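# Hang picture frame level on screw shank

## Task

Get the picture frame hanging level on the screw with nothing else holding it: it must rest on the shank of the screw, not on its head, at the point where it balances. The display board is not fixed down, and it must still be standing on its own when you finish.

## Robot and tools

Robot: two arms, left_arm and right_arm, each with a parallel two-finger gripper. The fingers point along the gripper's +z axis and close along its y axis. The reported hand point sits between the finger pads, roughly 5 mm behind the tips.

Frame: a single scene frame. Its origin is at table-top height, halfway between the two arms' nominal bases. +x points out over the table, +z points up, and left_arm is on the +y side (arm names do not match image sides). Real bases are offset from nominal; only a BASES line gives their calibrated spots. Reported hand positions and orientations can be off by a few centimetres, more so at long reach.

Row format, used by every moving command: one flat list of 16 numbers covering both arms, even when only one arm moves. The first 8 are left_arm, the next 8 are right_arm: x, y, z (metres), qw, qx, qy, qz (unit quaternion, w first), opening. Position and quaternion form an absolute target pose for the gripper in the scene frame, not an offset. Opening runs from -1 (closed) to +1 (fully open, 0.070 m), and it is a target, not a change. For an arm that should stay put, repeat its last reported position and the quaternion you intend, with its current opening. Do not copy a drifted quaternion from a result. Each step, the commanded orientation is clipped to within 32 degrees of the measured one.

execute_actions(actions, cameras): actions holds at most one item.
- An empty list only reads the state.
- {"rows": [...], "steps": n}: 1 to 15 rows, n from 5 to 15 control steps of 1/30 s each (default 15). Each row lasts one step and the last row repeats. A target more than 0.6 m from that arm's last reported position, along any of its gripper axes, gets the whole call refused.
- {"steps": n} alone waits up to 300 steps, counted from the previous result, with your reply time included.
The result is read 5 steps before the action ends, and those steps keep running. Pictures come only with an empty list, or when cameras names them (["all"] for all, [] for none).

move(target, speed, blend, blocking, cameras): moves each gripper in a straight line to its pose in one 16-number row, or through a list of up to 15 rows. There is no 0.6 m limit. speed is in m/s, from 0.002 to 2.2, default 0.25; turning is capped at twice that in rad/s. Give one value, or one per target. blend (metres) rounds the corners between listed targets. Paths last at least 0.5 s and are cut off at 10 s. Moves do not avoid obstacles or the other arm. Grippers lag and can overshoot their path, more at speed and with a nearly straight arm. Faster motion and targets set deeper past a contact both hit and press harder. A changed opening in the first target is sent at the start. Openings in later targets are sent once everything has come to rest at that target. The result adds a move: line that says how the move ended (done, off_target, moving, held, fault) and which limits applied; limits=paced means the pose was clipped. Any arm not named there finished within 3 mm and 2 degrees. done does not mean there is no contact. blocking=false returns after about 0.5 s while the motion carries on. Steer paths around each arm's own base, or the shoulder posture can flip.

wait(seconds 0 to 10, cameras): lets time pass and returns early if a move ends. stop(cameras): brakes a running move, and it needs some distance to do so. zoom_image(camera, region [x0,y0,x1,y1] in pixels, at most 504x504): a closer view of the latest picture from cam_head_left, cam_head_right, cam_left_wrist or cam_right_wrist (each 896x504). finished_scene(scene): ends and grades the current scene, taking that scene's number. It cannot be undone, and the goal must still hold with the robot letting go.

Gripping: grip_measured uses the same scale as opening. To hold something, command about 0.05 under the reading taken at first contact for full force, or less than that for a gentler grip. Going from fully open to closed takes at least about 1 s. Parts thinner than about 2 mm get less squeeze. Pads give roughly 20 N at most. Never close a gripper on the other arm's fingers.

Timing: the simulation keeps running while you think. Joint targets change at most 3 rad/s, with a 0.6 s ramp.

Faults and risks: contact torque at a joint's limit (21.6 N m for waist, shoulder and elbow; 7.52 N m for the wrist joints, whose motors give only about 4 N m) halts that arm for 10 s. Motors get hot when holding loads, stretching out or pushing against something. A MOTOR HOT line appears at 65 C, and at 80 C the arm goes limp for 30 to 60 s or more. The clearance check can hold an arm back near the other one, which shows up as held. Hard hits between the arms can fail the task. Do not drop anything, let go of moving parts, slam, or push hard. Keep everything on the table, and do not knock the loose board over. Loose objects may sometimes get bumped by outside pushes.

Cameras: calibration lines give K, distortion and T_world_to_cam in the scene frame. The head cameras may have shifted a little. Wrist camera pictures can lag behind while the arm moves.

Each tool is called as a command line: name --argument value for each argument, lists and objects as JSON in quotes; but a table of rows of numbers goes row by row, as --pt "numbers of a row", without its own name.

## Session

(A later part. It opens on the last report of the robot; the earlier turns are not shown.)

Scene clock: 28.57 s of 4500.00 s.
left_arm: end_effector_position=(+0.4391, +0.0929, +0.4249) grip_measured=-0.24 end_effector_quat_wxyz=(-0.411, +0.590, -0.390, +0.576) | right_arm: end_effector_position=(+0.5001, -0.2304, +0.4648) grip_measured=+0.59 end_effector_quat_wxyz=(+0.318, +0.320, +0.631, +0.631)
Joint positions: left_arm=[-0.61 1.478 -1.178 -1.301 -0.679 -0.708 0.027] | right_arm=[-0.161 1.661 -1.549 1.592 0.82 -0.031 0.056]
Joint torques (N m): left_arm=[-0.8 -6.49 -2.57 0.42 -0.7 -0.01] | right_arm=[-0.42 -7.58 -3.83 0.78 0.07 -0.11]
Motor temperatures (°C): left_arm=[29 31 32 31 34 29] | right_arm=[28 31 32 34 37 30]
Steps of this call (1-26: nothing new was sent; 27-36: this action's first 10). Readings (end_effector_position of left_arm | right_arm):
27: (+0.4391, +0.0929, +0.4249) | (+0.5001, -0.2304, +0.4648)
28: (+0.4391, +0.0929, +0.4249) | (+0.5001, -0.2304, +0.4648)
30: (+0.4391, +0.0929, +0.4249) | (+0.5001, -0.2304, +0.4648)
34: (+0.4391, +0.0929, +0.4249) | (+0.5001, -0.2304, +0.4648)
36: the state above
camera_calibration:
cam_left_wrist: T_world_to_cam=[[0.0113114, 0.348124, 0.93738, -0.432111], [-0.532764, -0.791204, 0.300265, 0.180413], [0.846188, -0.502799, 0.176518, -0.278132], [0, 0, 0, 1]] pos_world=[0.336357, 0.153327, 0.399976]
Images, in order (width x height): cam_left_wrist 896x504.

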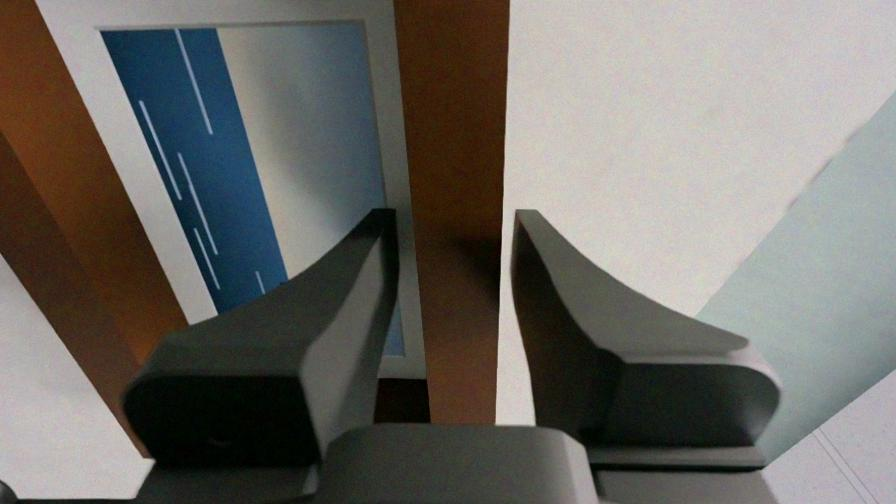

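execute_actions --actions '[{"rows":[[0.439,0.093,0.425,0.4107,-0.5897,0.3903,-0.5757,-0.345,0.50,-0.23,0.465,0.318,0.319,0.631,0.631,0.59],[0.439,0.093,0.425,0.4107,-0.5897,0.3903,-0.5757,-0.355,0.50,-0.23,0.465,0.318,0.319,0.631,0.631,0.59],[0.439,0.093,0.425,0.4107,-0.5897,0.3903,-0.5757,-0.365,0.50,-0.23,0.465,0.318,0.319,0.631,0.631,0.59],[0.439,0.093,0.425,0.4107,-0.5897,0.3903,-0.5757,-0.375,0.50,-0.23,0.465,0.318,0.319,0.631,0.631,0.59],[0.439,0.093,0.425,0.4107,-0.5897,0.3903,-0.5757,-0.385,0.50,-0.23,0.465,0.318,0.319,0.631,0.631,0.59],[0.439,0.093,0.425,0.4107,-0.5897,0.3903,-0.5757,-0.395,0.50,-0.23,0.465,0.318,0.319,0.631,0.631,0.59],[0.439,0.093,0.425,0.4107,-0.5897,0.3903,-0.5757,-0.405,0.50,-0.23,0.465,0.318,0.319,0.631,0.631,0.59],[0.439,0.093,0.425,0.4107,-0.5897,0.3903,-0.5757,-0.415,0.50,-0.23,0.465,0.318,0.319,0.631,0.631,0.59],[0.439,0.093,0.425,0.4107,-0.5897,0.3903,-0.5757,-0.425,0.50,-0.23,0.465,0.318,0.319,0.631,0.631,0.59],[0.439,0.093,0.425,0.4107,-0.5897,0.3903,-0.5757,-0.435,0.50,-0.23,0.465,0.318,0.319,0.631,0.631,0.59],[0.439,0.093,0.425,0.4107,-0.5897,0.3903,-0.5757,-0.44,0.50,-0.23,0.465,0.318,0.319,0.631,0.631,0.59]],"steps":15}]'

execute_actions --actions '[{"steps":15}]' --cameras '["cam_left_wrist"]'

zoom_image --camera "cam_left_wrist" --region '[330, 50, 600, 320]'

Scene clock: 29.43 s of 4500.00 s.
left_arm: end_effector_position=(+0.4387, +0.0934, +0.4258) grip_measured=-0.43 end_effector_quat_wxyz=(-0.411, +0.589, -0.389, +0.576) | right_arm: end_effector_position=(+0.5001, -0.2304, +0.4648) grip_measured=+0.59 end_effector_quat_wxyz=(+0.318, +0.320, +0.631, +0.631)
Joint positions: left_arm=[-0.61 1.476 -1.178 -1.301 -0.68 -0.708 0.02] | right_arm=[-0.161 1.661 -1.549 1.592 0.82 -0.031 0.056]
Joint torques (N m): left_arm=[-0.93 -4.51 -2.11 0.12 0.21 0.05] | right_arm=[-0.42 -7.6 -3.86 0.77 0.07 -0.11]
Motor temperatures (°C): left_arm=[29 31 32 31 34 29] | right_arm=[28 31 32 34 37 30]
Off your previous action's commanded pose at its last step (step 5 of this call): left_arm 0.000 m, 0 deg | right_arm 0.000 m, 0 deg.
Steps of this call (1-5: your previous action's last 5; 6-16: nothing new was sent; 17-26: this action's first 10). Readings (end_effector_position of left_arm | right_arm):
17: (+0.4391, +0.0931, +0.4250) | (+0.5001, -0.2304, +0.4648)
18: (+0.4389, +0.0933, +0.4254) | (+0.5001, -0.2304, +0.4648)
20: (+0.4389, +0.0933, +0.4254) | (+0.5001, -0.2304, +0.4648)
24: (+0.4387, +0.0934, +0.4258) | (+0.5001, -0.2304, +0.4648)
26: the state above

Scene clock: 29.93 s of 4500.00 s.
left_arm: end_effector_position=(+0.4387, +0.0934, +0.4258) grip_measured=-0.43 end_effector_quat_wxyz=(-0.411, +0.589, -0.389, +0.576) | right_arm: end_effector_position=(+0.5001, -0.2304, +0.4648) grip_measured=+0.59 end_effector_quat_wxyz=(+0.318, +0.320, +0.631, +0.631)
Joint positions: left_arm=[-0.61 1.476 -1.178 -1.301 -0.68 -0.708 0.02] | right_arm=[-0.161 1.661 -1.549 1.592 0.82 -0.031 0.056]
Joint torques (N m): left_arm=[-0.96 -2.66 -1.2 -0.15 0.56 0.09] | right_arm=[-0.43 -7.57 -3.86 0.78 0.07 -0.11]
Motor temperatures (°C): left_arm=[29 31 32 31 34 29] | right_arm=[28 31 32 34 37 30]
Hand target: left_arm +0.4390, +0.0930, +0.4250; -0.411, +0.590, -0.390, +0.576 | right_arm +0.5000, -0.2300, +0.4650; +0.318, +0.319, +0.631, +0.631
Off the commanded pose: left_arm 0.001 m, 0 deg | right_arm 0.000 m, 0 deg.
Steps of this call (1-5: your previous action's last 5; 6-15: nothing new was sent). Readings (end_effector_position of left_arm | right_arm):
1: (+0.4387, +0.0934, +0.4258) | (+0.5001, -0.2304, +0.4648)
2: (+0.4387, +0.0934, +0.4258) | (+0.5001, -0.2304, +0.4648)
4: (+0.4387, +0.0934, +0.4258) | (+0.5001, -0.2304, +0.4648)
8: (+0.4387, +0.0934, +0.4258) | (+0.5001, -0.2304, +0.4648)
15: the state above
camera_calibration:
cam_left_wrist: T_world_to_cam=[[0.0093266, 0.349194, 0.937004, -0.432157], [-0.532649, -0.791306, 0.300198, 0.180394], [0.846285, -0.501894, 0.178618, -0.278796], [0, 0, 0, 1]] pos_world=[0.336058, 0.153727, 0.400577]
Images, in order (width x height): cam_left_wrist 896x504.

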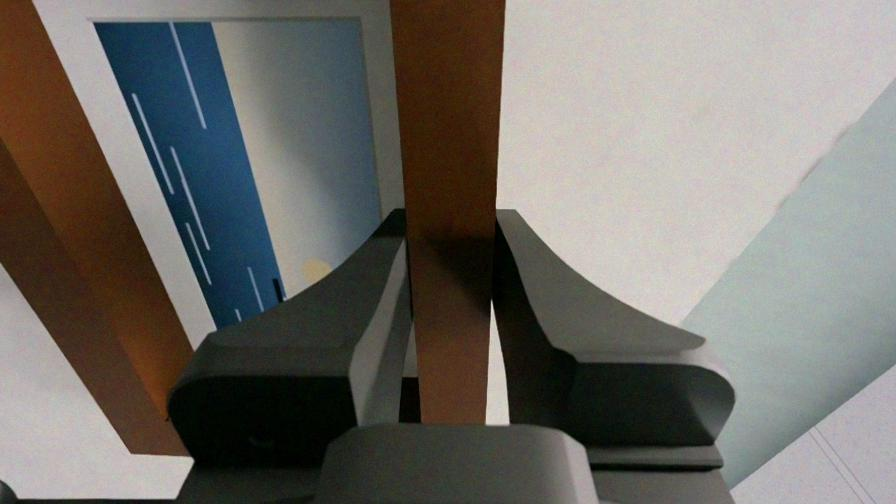

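Scaled by 1.867 from the camera's 896x504 image, which has a finer 1280x720 frame.

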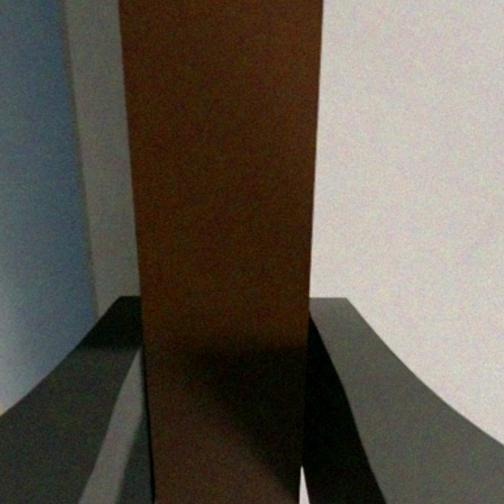

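move --pt "0.4387 0.0934 0.4258 0.4107 -0.5897 0.3903 -0.5757 -0.49 0.50 -0.23 0.465 0.318 0.319 0.631 0.631 0.59" --speed 0.02 --cameras '[]'

move --pt "0.4387 0.0934 0.4320 0.4107 -0.5897 0.3903 -0.5757 -0.49 0.50 -0.23 0.465 0.318 0.319 0.631 0.631 0.59" --speed 0.02

zoom_image --camera "cam_right_wrist" --region '[440, 395, 540, 445]'

zoom_image --camera "cam_head_left" --region '[360, 10, 480, 120]'

zoom_image --camera "cam_head_right" --region '[345, 10, 465, 120]'

Scene clock: 32.13 s of 4500.00 s.
left_arm: end_effector_position=(+0.4388, +0.0931, +0.4257) grip_measured=-0.44 end_effector_quat_wxyz=(-0.411, +0.590, -0.390, +0.576) | right_arm: end_effector_position=(+0.5001, -0.2304, +0.4648) grip_measured=+0.59 end_effector_quat_wxyz=(+0.318, +0.320, +0.631, +0.631)
Joint positions: left_arm=[-0.61 1.476 -1.179 -1.304 -0.678 -0.704 0.02] | right_arm=[-0.161 1.661 -1.549 1.592 0.82 -0.031 0.056]
Joint torques (N m): left_arm=[-0.86 -0.31 1.41 -1.21 1.71 0.11] | right_arm=[-0.4 -7.56 -3.8 0.77 0.06 -0.09]
Motor temperatures (°C): left_arm=[29 31 32 31 34 29] | right_arm=[28 31 32 34 37 30]
Hand target: left_arm +0.4387, +0.0934, +0.4258; -0.411, +0.590, -0.390, +0.576 | right_arm +0.5000, -0.2300, +0.4650; +0.318, +0.319, +0.631, +0.631
Off the commanded pose: left_arm 0.000 m, 0 deg | right_arm 0.000 m, 0 deg.
Kept back: nothing.
move: done
No camera images: "cameras" was empty.

Scene clock: 33.10 s of 4500.00 s.
left_arm: end_effector_position=(+0.4393, +0.0924, +0.4303) grip_measured=-0.45 end_effector_quat_wxyz=(-0.410, +0.590, -0.392, +0.574) | right_arm: end_effector_position=(+0.5001, -0.2304, +0.4648) grip_measured=+0.59 end_effector_quat_wxyz=(+0.318, +0.320, +0.631, +0.631)
Joint positions: left_arm=[-0.61 1.476 -1.201 -1.334 -0.67 -0.665 0.019] | right_arm=[-0.161 1.661 -1.549 1.592 0.82 -0.031 0.056]
Joint torques (N m): left_arm=[-0.78 -5.87 -5.62 1.36 0.03 -0.12] | right_arm=[-0.41 -7.53 -3.86 0.76 0.05 -0.09]
Motor temperatures (°C): left_arm=[29 31 32 31 34 29] | right_arm=[28 31 32 34 37 30]
Hand target: left_arm +0.4387, +0.0934, +0.4320; -0.411, +0.590, -0.390, +0.576 | right_arm +0.5000, -0.2300, +0.4650; +0.318, +0.319, +0.631, +0.631
Off the commanded pose: left_arm 0.002 m, 0 deg | right_arm 0.000 m, 0 deg.
Kept back: nothing.
move: done
camera_calibration:
cam_left_wrist: T_world_to_cam=[[0.0152112, 0.345632, 0.938247, -0.43876], [-0.533351, -0.790908, 0.300002, 0.178878], [0.845757, -0.504978, 0.172312, -0.277239], [0, 0, 0, 1]] pos_world=[0.336556, 0.153126, 0.405773]
cam_right_wrist: T_world_to_cam=[[-0.0328604, 0.0257473, -0.999128, 0.487435], [-0.960607, 0.275206, 0.0386854, 0.519508], [0.275962, 0.96104, 0.0156896, 0.194452], [0, 0, 0, 1]] pos_world=[0.461399, -0.342398, 0.463862]

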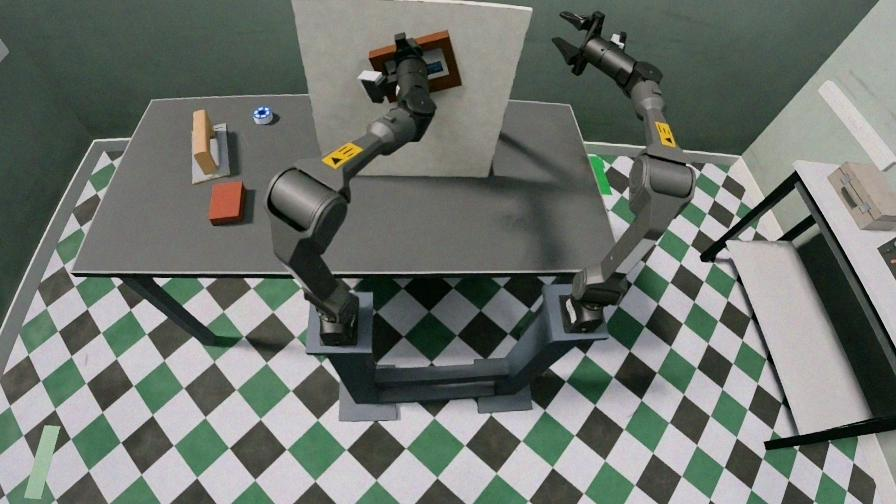

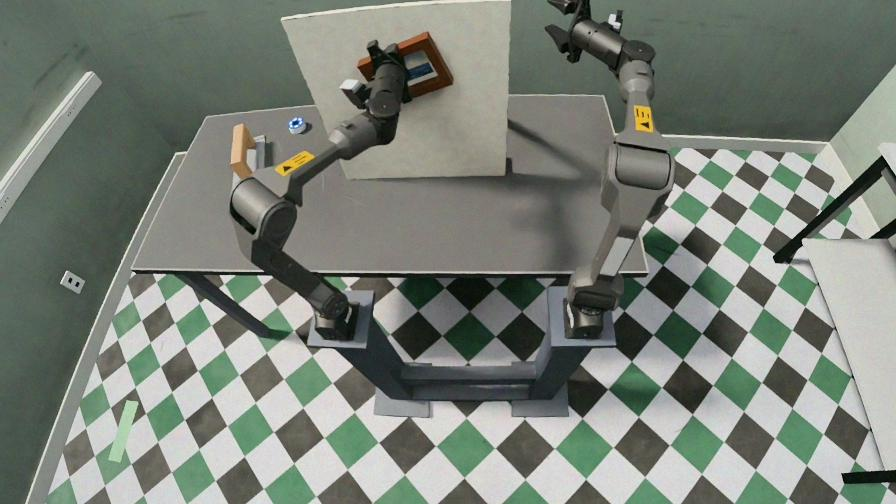

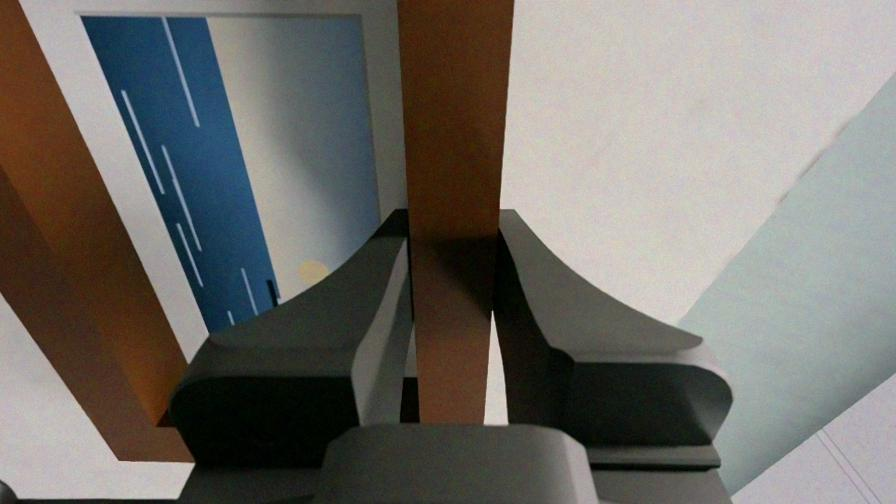

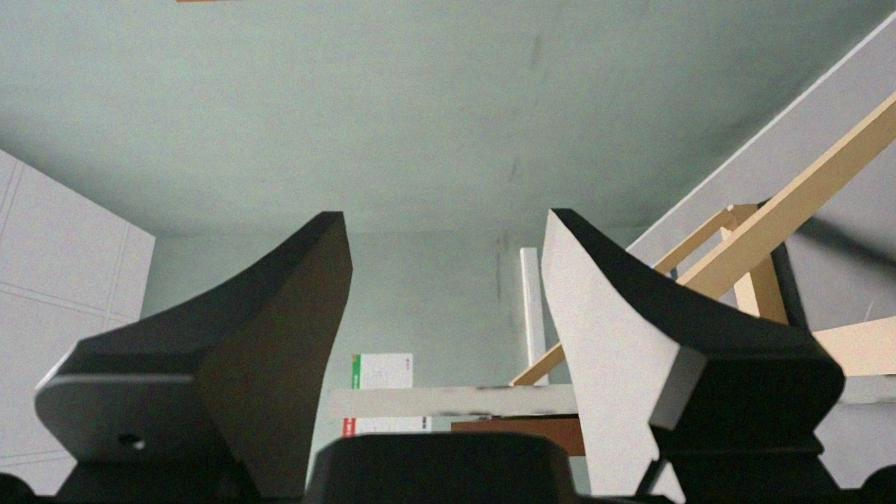

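Scaled by 5.040 from the camera's 896x504 image, which has a finer 1280x720 frame.

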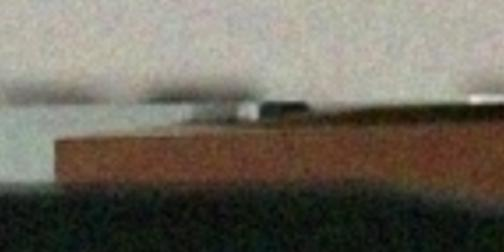

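Scaled by 4.200 from the camera's 896x504 image, which has a finer 1280x720 frame.

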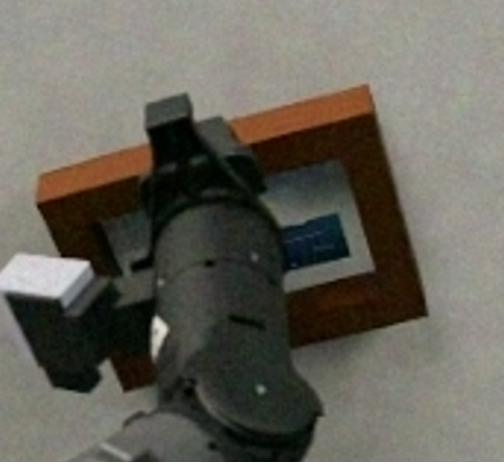

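Scaled by 4.200 from the camera's 896x504 image, which has a finer 1280x720 frame.

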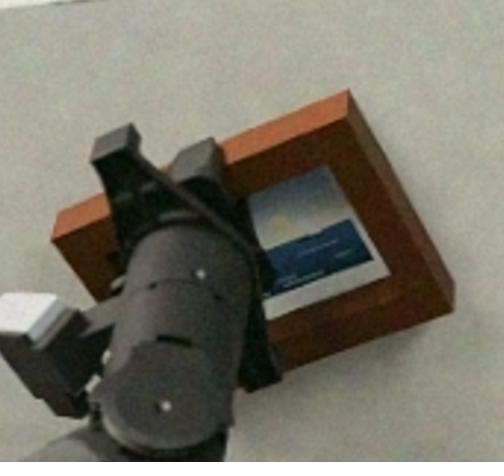

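move --pt "0.4385 0.0930 0.4380 0.4107 -0.5897 0.3903 -0.5757 -0.50 0.50 -0.23 0.465 0.318 0.319 0.631 0.631 0.59" --speed 0.03

zoom_image --camera "cam_right_wrist" --region '[440, 395, 540, 445]'

zoom_image --camera "cam_head_left" --region '[360, 10, 480, 120]'

zoom_image --camera "cam_head_right" --region '[345, 10, 465, 120]'

Scene clock: 35.67 s of 4500.00 s.
left_arm: end_effector_position=(+0.4386, +0.0932, +0.4380) grip_measured=-0.45 end_effector_quat_wxyz=(-0.411, +0.590, -0.390, +0.575) | right_arm: end_effector_position=(+0.5001, -0.2304, +0.4648) grip_measured=+0.59 end_effector_quat_wxyz=(+0.318, +0.320, +0.631, +0.631)
Joint positions: left_arm=[-0.611 1.472 -1.224 -1.364 -0.668 -0.627 0.019] | right_arm=[-0.161 1.661 -1.549 1.592 0.82 -0.031 0.056]
Joint torques (N m): left_arm=[-1.09 -7.4 -4.23 0.84 -0.44 -0.09] | right_arm=[-0.42 -7.53 -3.85 0.74 0.04 -0.07]
Motor temperatures (°C): left_arm=[29 31 32 31 34 29] | right_arm=[28 31 32 34 37 30]
Hand target: left_arm +0.4385, +0.0930, +0.4380; -0.411, +0.590, -0.390, +0.576 | right_arm +0.5000, -0.2300, +0.4650; +0.318, +0.319, +0.631, +0.631
Off the commanded pose: left_arm 0.000 m, 0 deg | right_arm 0.000 m, 0 deg.
Kept back: nothing.
move: done
camera_calibration:
cam_left_wrist: T_world_to_cam=[[0.0111086, 0.348137, 0.937378, -0.444292], [-0.532294, -0.791517, 0.300273, 0.176236], [0.846487, -0.502296, 0.176518, -0.279997], [0, 0, 0, 1]] pos_world=[0.335758, 0.153527, 0.412976]
cam_right_wrist: T_world_to_cam=[[-0.0328604, 0.0257473, -0.999128, 0.487435], [-0.960607, 0.275206, 0.0386854, 0.519508], [0.275962, 0.96104, 0.0156896, 0.194452], [0, 0, 0, 1]] pos_world=[0.461399, -0.342398, 0.463862]

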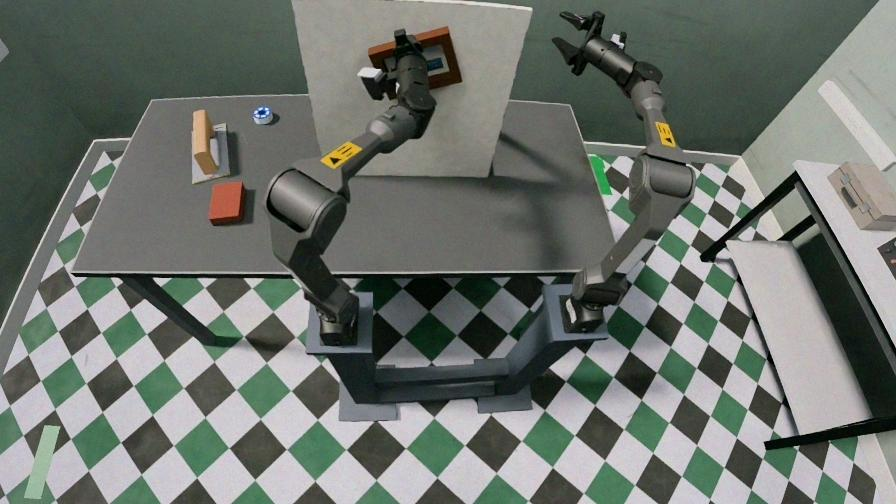

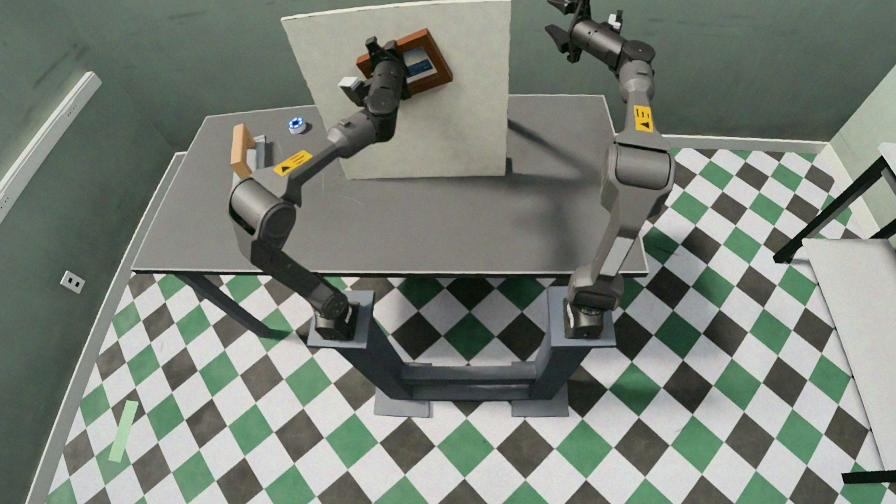

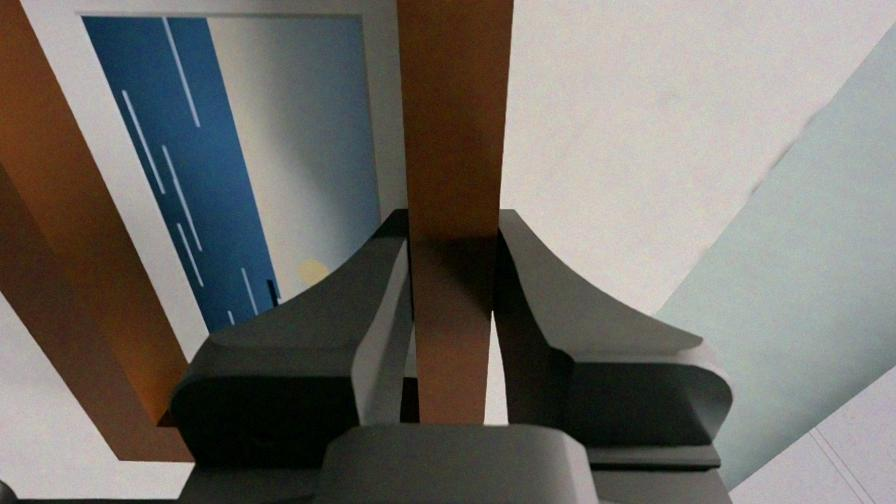

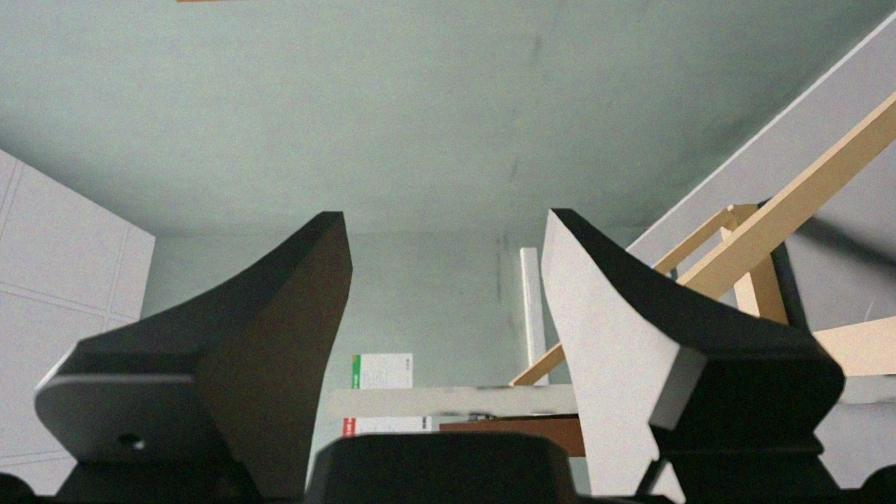

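Scaled by 5.040 from the camera's 896x504 image, which has a finer 1280x720 frame.

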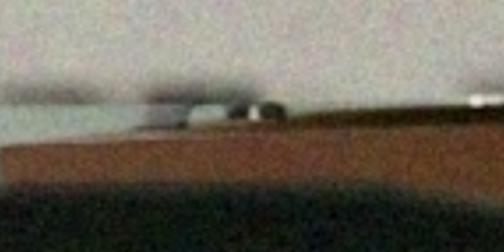

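Scaled by 4.200 from the camera's 896x504 image, which has a finer 1280x720 frame.

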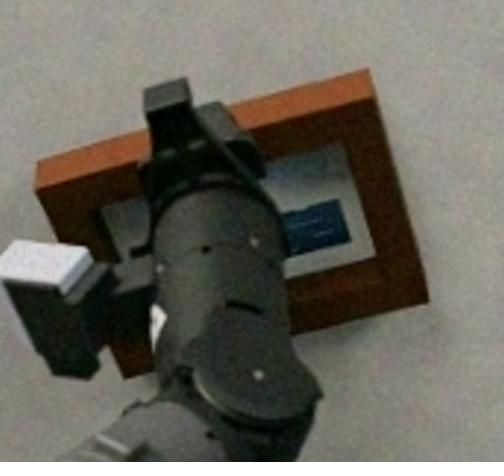

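Scaled by 4.200 from the camera's 896x504 image, which has a finer 1280x720 frame.

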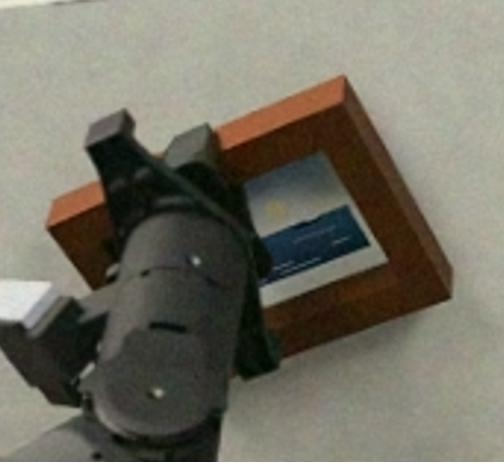

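move --pt "0.4386 0.0840 0.4420 0.4560 -0.5560 0.4380 -0.5400 -0.50 0.50 -0.23 0.465 0.318 0.319 0.631 0.631 0.59" --pt "0.4388 0.0742 0.4440 0.5014 -0.5160 0.4836 -0.4988 -0.50 0.50 -0.23 0.465 0.318 0.319 0.631 0.631 0.59" --speed 0.06 --blend 0.005

zoom_image --camera "cam_right_wrist" --region '[440, 395, 540, 445]'

zoom_image --camera "cam_head_left" --region '[360, 10, 480, 120]'

zoom_image --camera "cam_head_right" --region '[345, 10, 465, 120]'

Scene clock: 39.37 s of 4500.00 s.
left_arm: end_effector_position=(+0.4388, +0.0744, +0.4442) grip_measured=-0.45 end_effector_quat_wxyz=(+0.502, -0.516, +0.484, -0.499) | right_arm: end_effector_position=(+0.5001, -0.2304, +0.4648) grip_measured=+0.59 end_effector_quat_wxyz=(+0.318, +0.320, +0.631, +0.631)
Joint positions: left_arm=[-0.666 1.51 -1.289 -1.415 -0.717 -0.234 0.019] | right_arm=[-0.161 1.661 -1.549 1.592 0.82 -0.031 0.056]
Joint torques (N m): left_arm=[-0.61 -6.09 -4.57 0.82 -0.63 -0.12] | right_arm=[-0.37 -7.49 -3.83 0.73 0.01 -0.04]
Motor temperatures (°C): left_arm=[29 31 32 31 34 29] | right_arm=[28 31 32 34 37 30]
Hand target: left_arm +0.4388, +0.0742, +0.4440; +0.501, -0.516, +0.484, -0.499 | right_arm +0.5000, -0.2300, +0.4650; +0.318, +0.319, +0.631, +0.631
Off the commanded pose: left_arm 0.000 m, 0 deg | right_arm 0.000 m, 0 deg.
Kept back: nothing.
move: done
camera_calibration:
cam_left_wrist: T_world_to_cam=[[0.0223176, 0.018777, 0.999575, -0.451639], [-0.530629, -0.84715, 0.0277611, 0.284084], [0.847311, -0.531022, -0.00894274, -0.206576], [0, 0, 0, 1]] pos_world=[0.335857, 0.139446, 0.441713]
cam_right_wrist: T_world_to_cam=[[-0.0328604, 0.0257473, -0.999128, 0.487435], [-0.960607, 0.275206, 0.0386854, 0.519508], [0.275962, 0.96104, 0.0156896, 0.194452], [0, 0, 0, 1]] pos_world=[0.461399, -0.342398, 0.463862]

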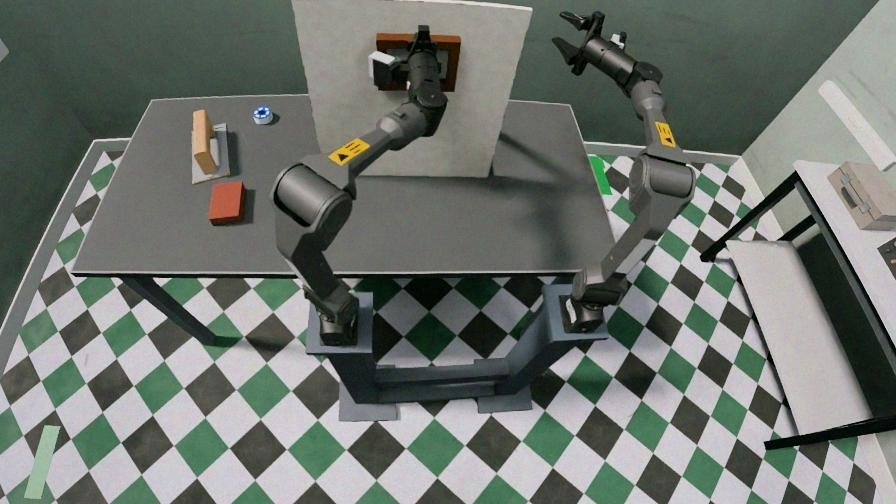

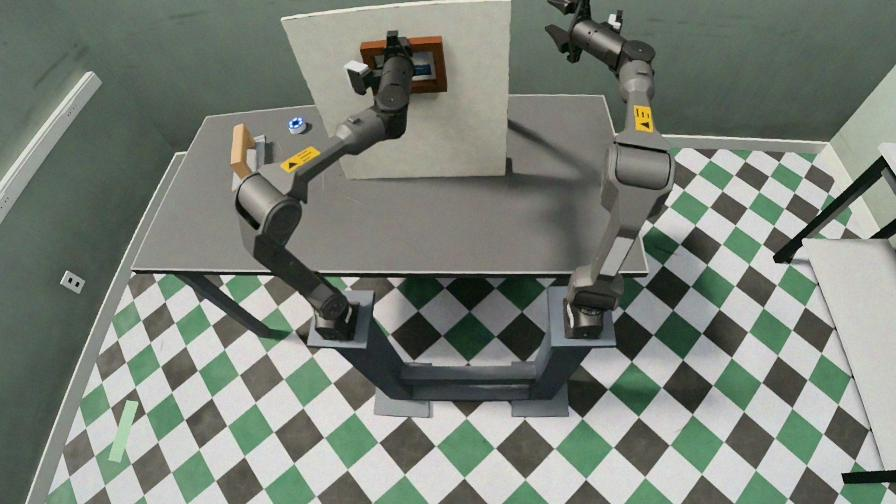

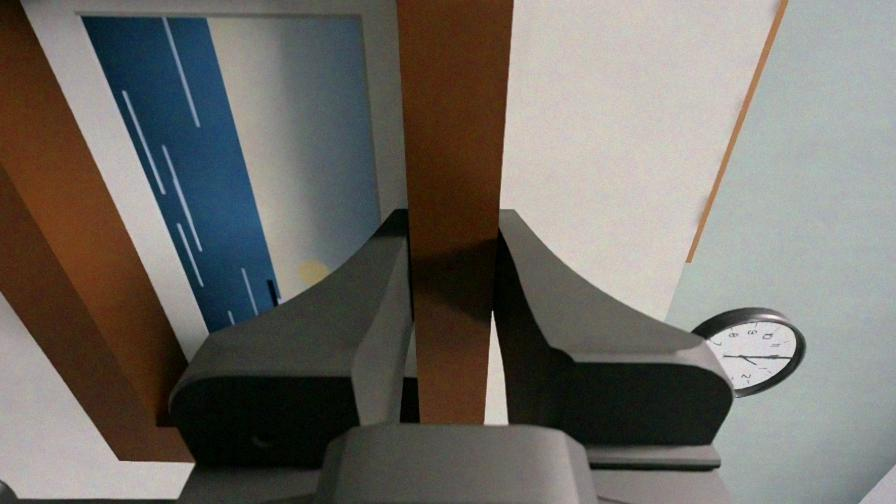

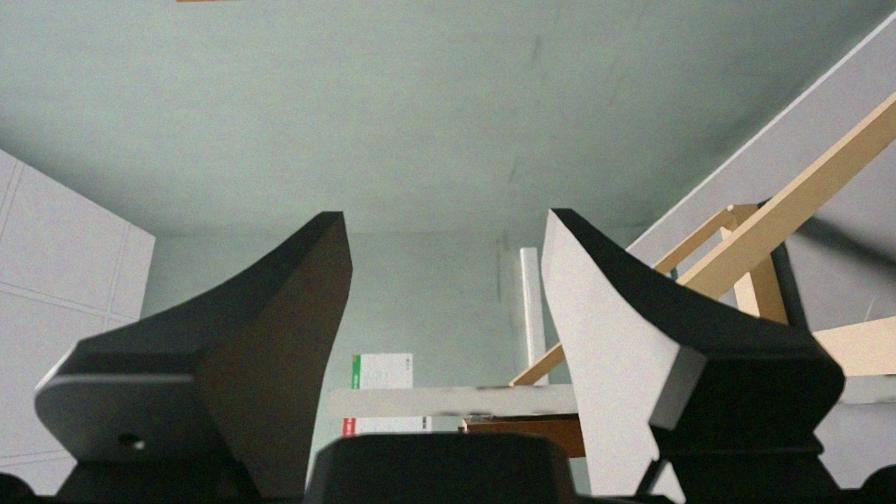

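Scaled by 5.040 from the camera's 896x504 image, which has a finer 1280x720 frame.

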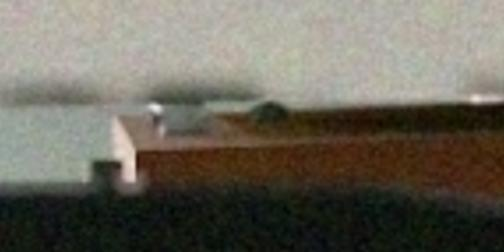

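Scaled by 4.200 from the camera's 896x504 image, which has a finer 1280x720 frame.

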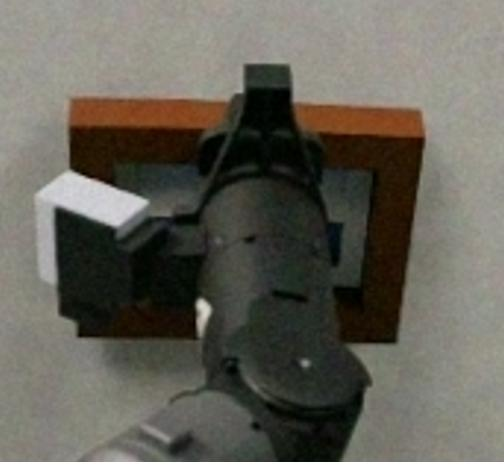

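Scaled by 4.200 from the camera's 896x504 image, which has a finer 1280x720 frame.

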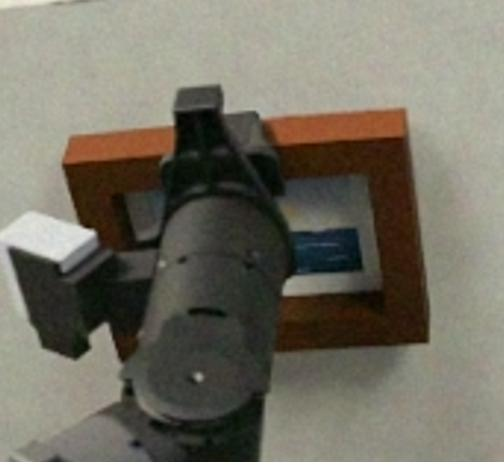

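zoom_image --camera "cam_right_wrist" --region '[455, 405, 505, 435]'

zoom_image --camera "cam_head_left" --region '[310, 150, 510, 200]'

zoom_image --camera "cam_head_right" --region '[320, 150, 520, 200]'

Scaled by 10.080 from the camera's 896x504 image, which has a finer 1280x720 frame.

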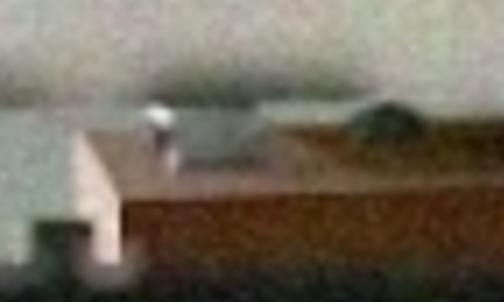

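Scaled by 2.520 from the camera's 896x504 image, which has a finer 1280x720 frame.

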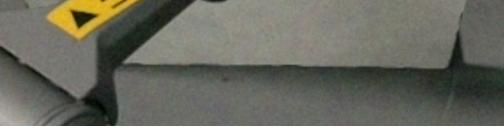

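Scaled by 2.520 from the camera's 896x504 image, which has a finer 1280x720 frame.

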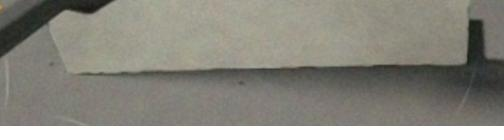

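move --pt "0.4388 0.0742 0.4370 0.5014 -0.5160 0.4836 -0.4988 -0.50 0.50 -0.23 0.465 0.318 0.319 0.631 0.631 0.59" --speed 0.03 --cameras '["cam_right_wrist"]'

zoom_image --camera "cam_right_wrist" --region '[455, 405, 505, 435]'

Scene clock: 43.17 s of 4500.00 s.
left_arm: end_effector_position=(+0.4387, +0.0745, +0.4373) grip_measured=-0.45 end_effector_quat_wxyz=(+0.501, -0.516, +0.483, -0.499) | right_arm: end_effector_position=(+0.5001, -0.2304, +0.4648) grip_measured=+0.59 end_effector_quat_wxyz=(+0.318, +0.320, +0.631, +0.631)
Joint positions: left_arm=[-0.666 1.511 -1.263 -1.384 -0.722 -0.277 0.019] | right_arm=[-0.161 1.661 -1.549 1.592 0.82 -0.031 0.056]
Joint torques (N m): left_arm=[0.53 -5.93 -3.93 0.95 -0.75 0.11] | right_arm=[-0.35 -7.44 -3.89 0.71 0 -0.01]
Motor temperatures (°C): left_arm=[29 31 32 31 34 29] | right_arm=[28 31 32 34 37 30]
Hand target: left_arm +0.4388, +0.0742, +0.4370; +0.501, -0.516, +0.484, -0.499 | right_arm +0.5000, -0.2300, +0.4650; +0.318, +0.319, +0.631, +0.631
Off the commanded pose: left_arm 0.000 m, 0 deg | right_arm 0.000 m, 0 deg.
Kept back: nothing.
move: done
camera_calibration:
cam_right_wrist: T_world_to_cam=[[-0.0328604, 0.0257473, -0.999128, 0.487435], [-0.960607, 0.275206, 0.0386854, 0.519508], [0.275962, 0.96104, 0.0156896, 0.194452], [0, 0, 0, 1]] pos_world=[0.461399, -0.342398, 0.463862]
Images, in order (width x height): cam_right_wrist 896x504.

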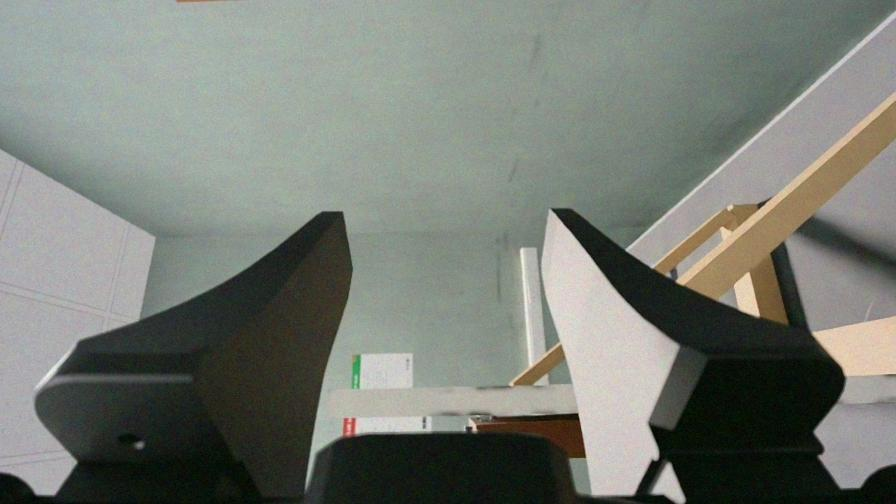

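Scaled by 10.080 from the camera's 896x504 image, which has a finer 1280x720 frame.

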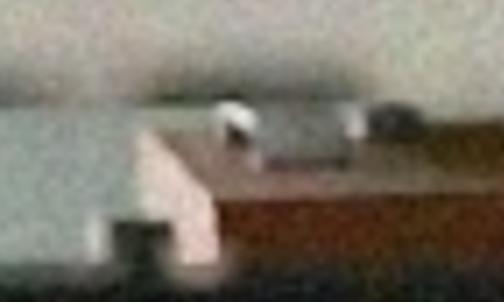

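move --pt "0.4388 0.0742 0.4335 0.5014 -0.5160 0.4836 -0.4988 -0.50 0.50 -0.23 0.465 0.318 0.319 0.631 0.631 0.59" --speed 0.02 --cameras '["cam_right_wrist"]'

zoom_image --camera "cam_right_wrist" --region '[455, 405, 505, 435]'

Scene clock: 44.10 s of 4500.00 s.
left_arm: end_effector_position=(+0.4388, +0.0744, +0.4335) grip_measured=-0.45 end_effector_quat_wxyz=(+0.501, -0.516, +0.483, -0.499) | right_arm: end_effector_position=(+0.5001, -0.2304, +0.4648) grip_measured=+0.59 end_effector_quat_wxyz=(+0.318, +0.320, +0.631, +0.631)
Joint positions: left_arm=[-0.666 1.513 -1.25 -1.369 -0.725 -0.297 0.019] | right_arm=[-0.161 1.661 -1.549 1.592 0.82 -0.031 0.056]
Joint torques (N m): left_arm=[0.29 -6.11 -3.45 1.03 -0.78 -0.01] | right_arm=[-0.34 -7.42 -3.88 0.71 -0.01 0]
Motor temperatures (°C): left_arm=[29 31 32 31 34 29] | right_arm=[28 31 32 34 37 30]
Hand target: left_arm +0.4388, +0.0742, +0.4335; +0.501, -0.516, +0.484, -0.499 | right_arm +0.5000, -0.2300, +0.4650; +0.318, +0.319, +0.631, +0.631
Off the commanded pose: left_arm 0.000 m, 0 deg | right_arm 0.000 m, 0 deg.
Kept back: nothing.
move: done
camera_calibration:
cam_right_wrist: T_world_to_cam=[[-0.0328604, 0.0257473, -0.999128, 0.487435], [-0.960607, 0.275206, 0.0386854, 0.519508], [0.275962, 0.96104, 0.0156896, 0.194452], [0, 0, 0, 1]] pos_world=[0.461399, -0.342398, 0.463862]
Images, in order (width x height): cam_right_wrist 896x504.

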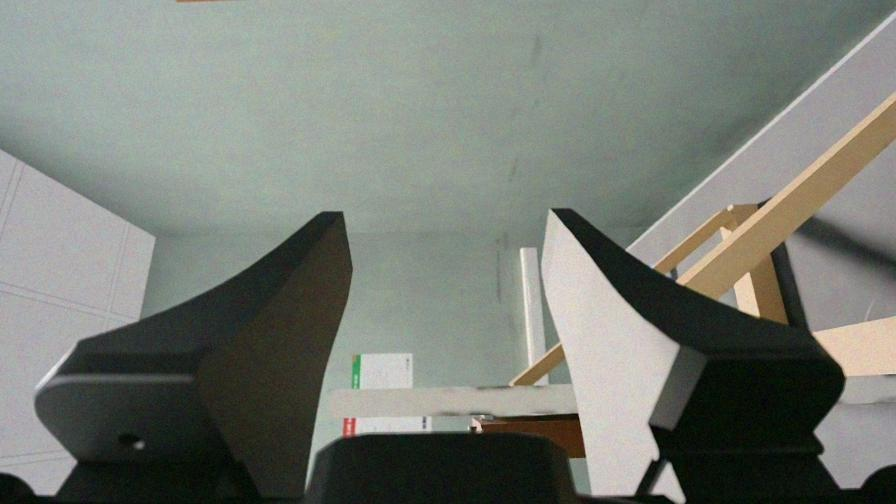

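Scaled by 10.080 from the camera's 896x504 image, which has a finer 1280x720 frame.

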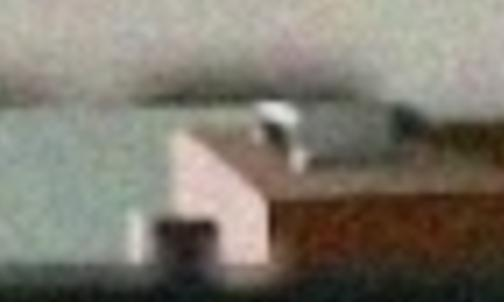

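move --pt "0.4388 0.0742 0.4312 0.5014 -0.5160 0.4836 -0.4988 -0.50 0.50 -0.23 0.465 0.318 0.319 0.631 0.631 0.59" --speed 0.015 --cameras '["cam_right_wrist"]'

zoom_image --camera "cam_right_wrist" --region '[455, 405, 505, 435]'

Scene clock: 45.03 s of 4500.00 s.
left_arm: end_effector_position=(+0.4387, +0.0745, +0.4320) grip_measured=-0.45 end_effector_quat_wxyz=(+0.502, -0.516, +0.483, -0.499) | right_arm: end_effector_position=(+0.5001, -0.2304, +0.4648) grip_measured=+0.59 end_effector_quat_wxyz=(+0.318, +0.320, +0.631, +0.631)
Joint positions: left_arm=[-0.666 1.513 -1.243 -1.358 -0.726 -0.31 0.019] | right_arm=[-0.161 1.661 -1.549 1.592 0.82 -0.031 0.056]
Joint torques (N m): left_arm=[0.2 -5.92 -3.13 0.82 -0.88 -0.06] | right_arm=[-0.37 -7.48 -3.86 0.7 -0.01 0]
Motor temperatures (°C): left_arm=[29 31 32 31 34 29] | right_arm=[28 31 32 34 37 30]
Hand target: left_arm +0.4388, +0.0742, +0.4312; +0.501, -0.516, +0.484, -0.499 | right_arm +0.5000, -0.2300, +0.4650; +0.318, +0.319, +0.631, +0.631
Off the commanded pose: left_arm 0.001 m, 0 deg | right_arm 0.000 m, 0 deg.
Kept back: nothing.
move: done
camera_calibration:
cam_right_wrist: T_world_to_cam=[[-0.0328604, 0.0257473, -0.999128, 0.487435], [-0.960607, 0.275206, 0.0386854, 0.519508], [0.275962, 0.96104, 0.0156896, 0.194452], [0, 0, 0, 1]] pos_world=[0.461399, -0.342398, 0.463862]
Images, in order (width x height): cam_right_wrist 896x504.

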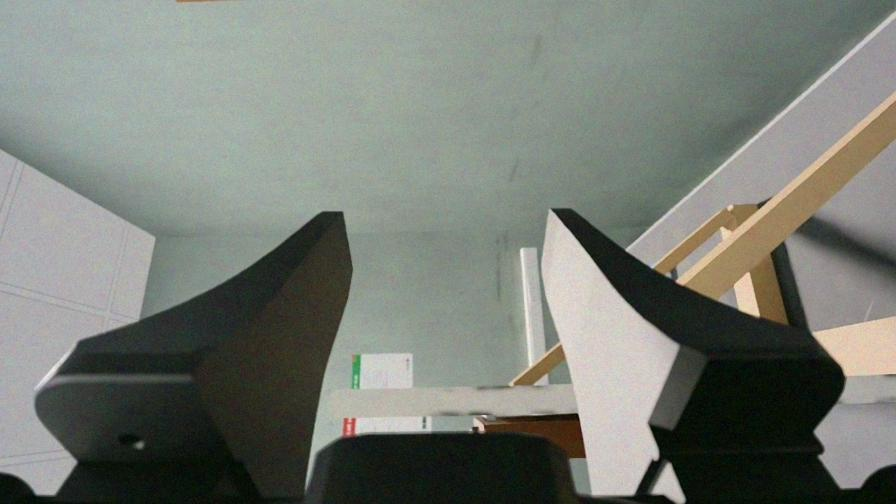

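Scaled by 10.080 from the camera's 896x504 image, which has a finer 1280x720 frame.

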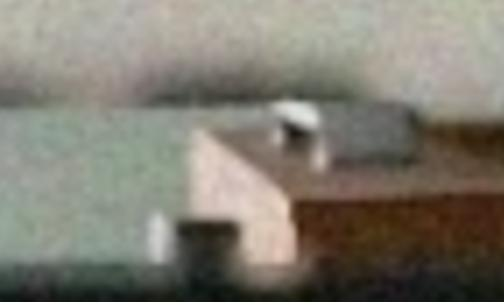

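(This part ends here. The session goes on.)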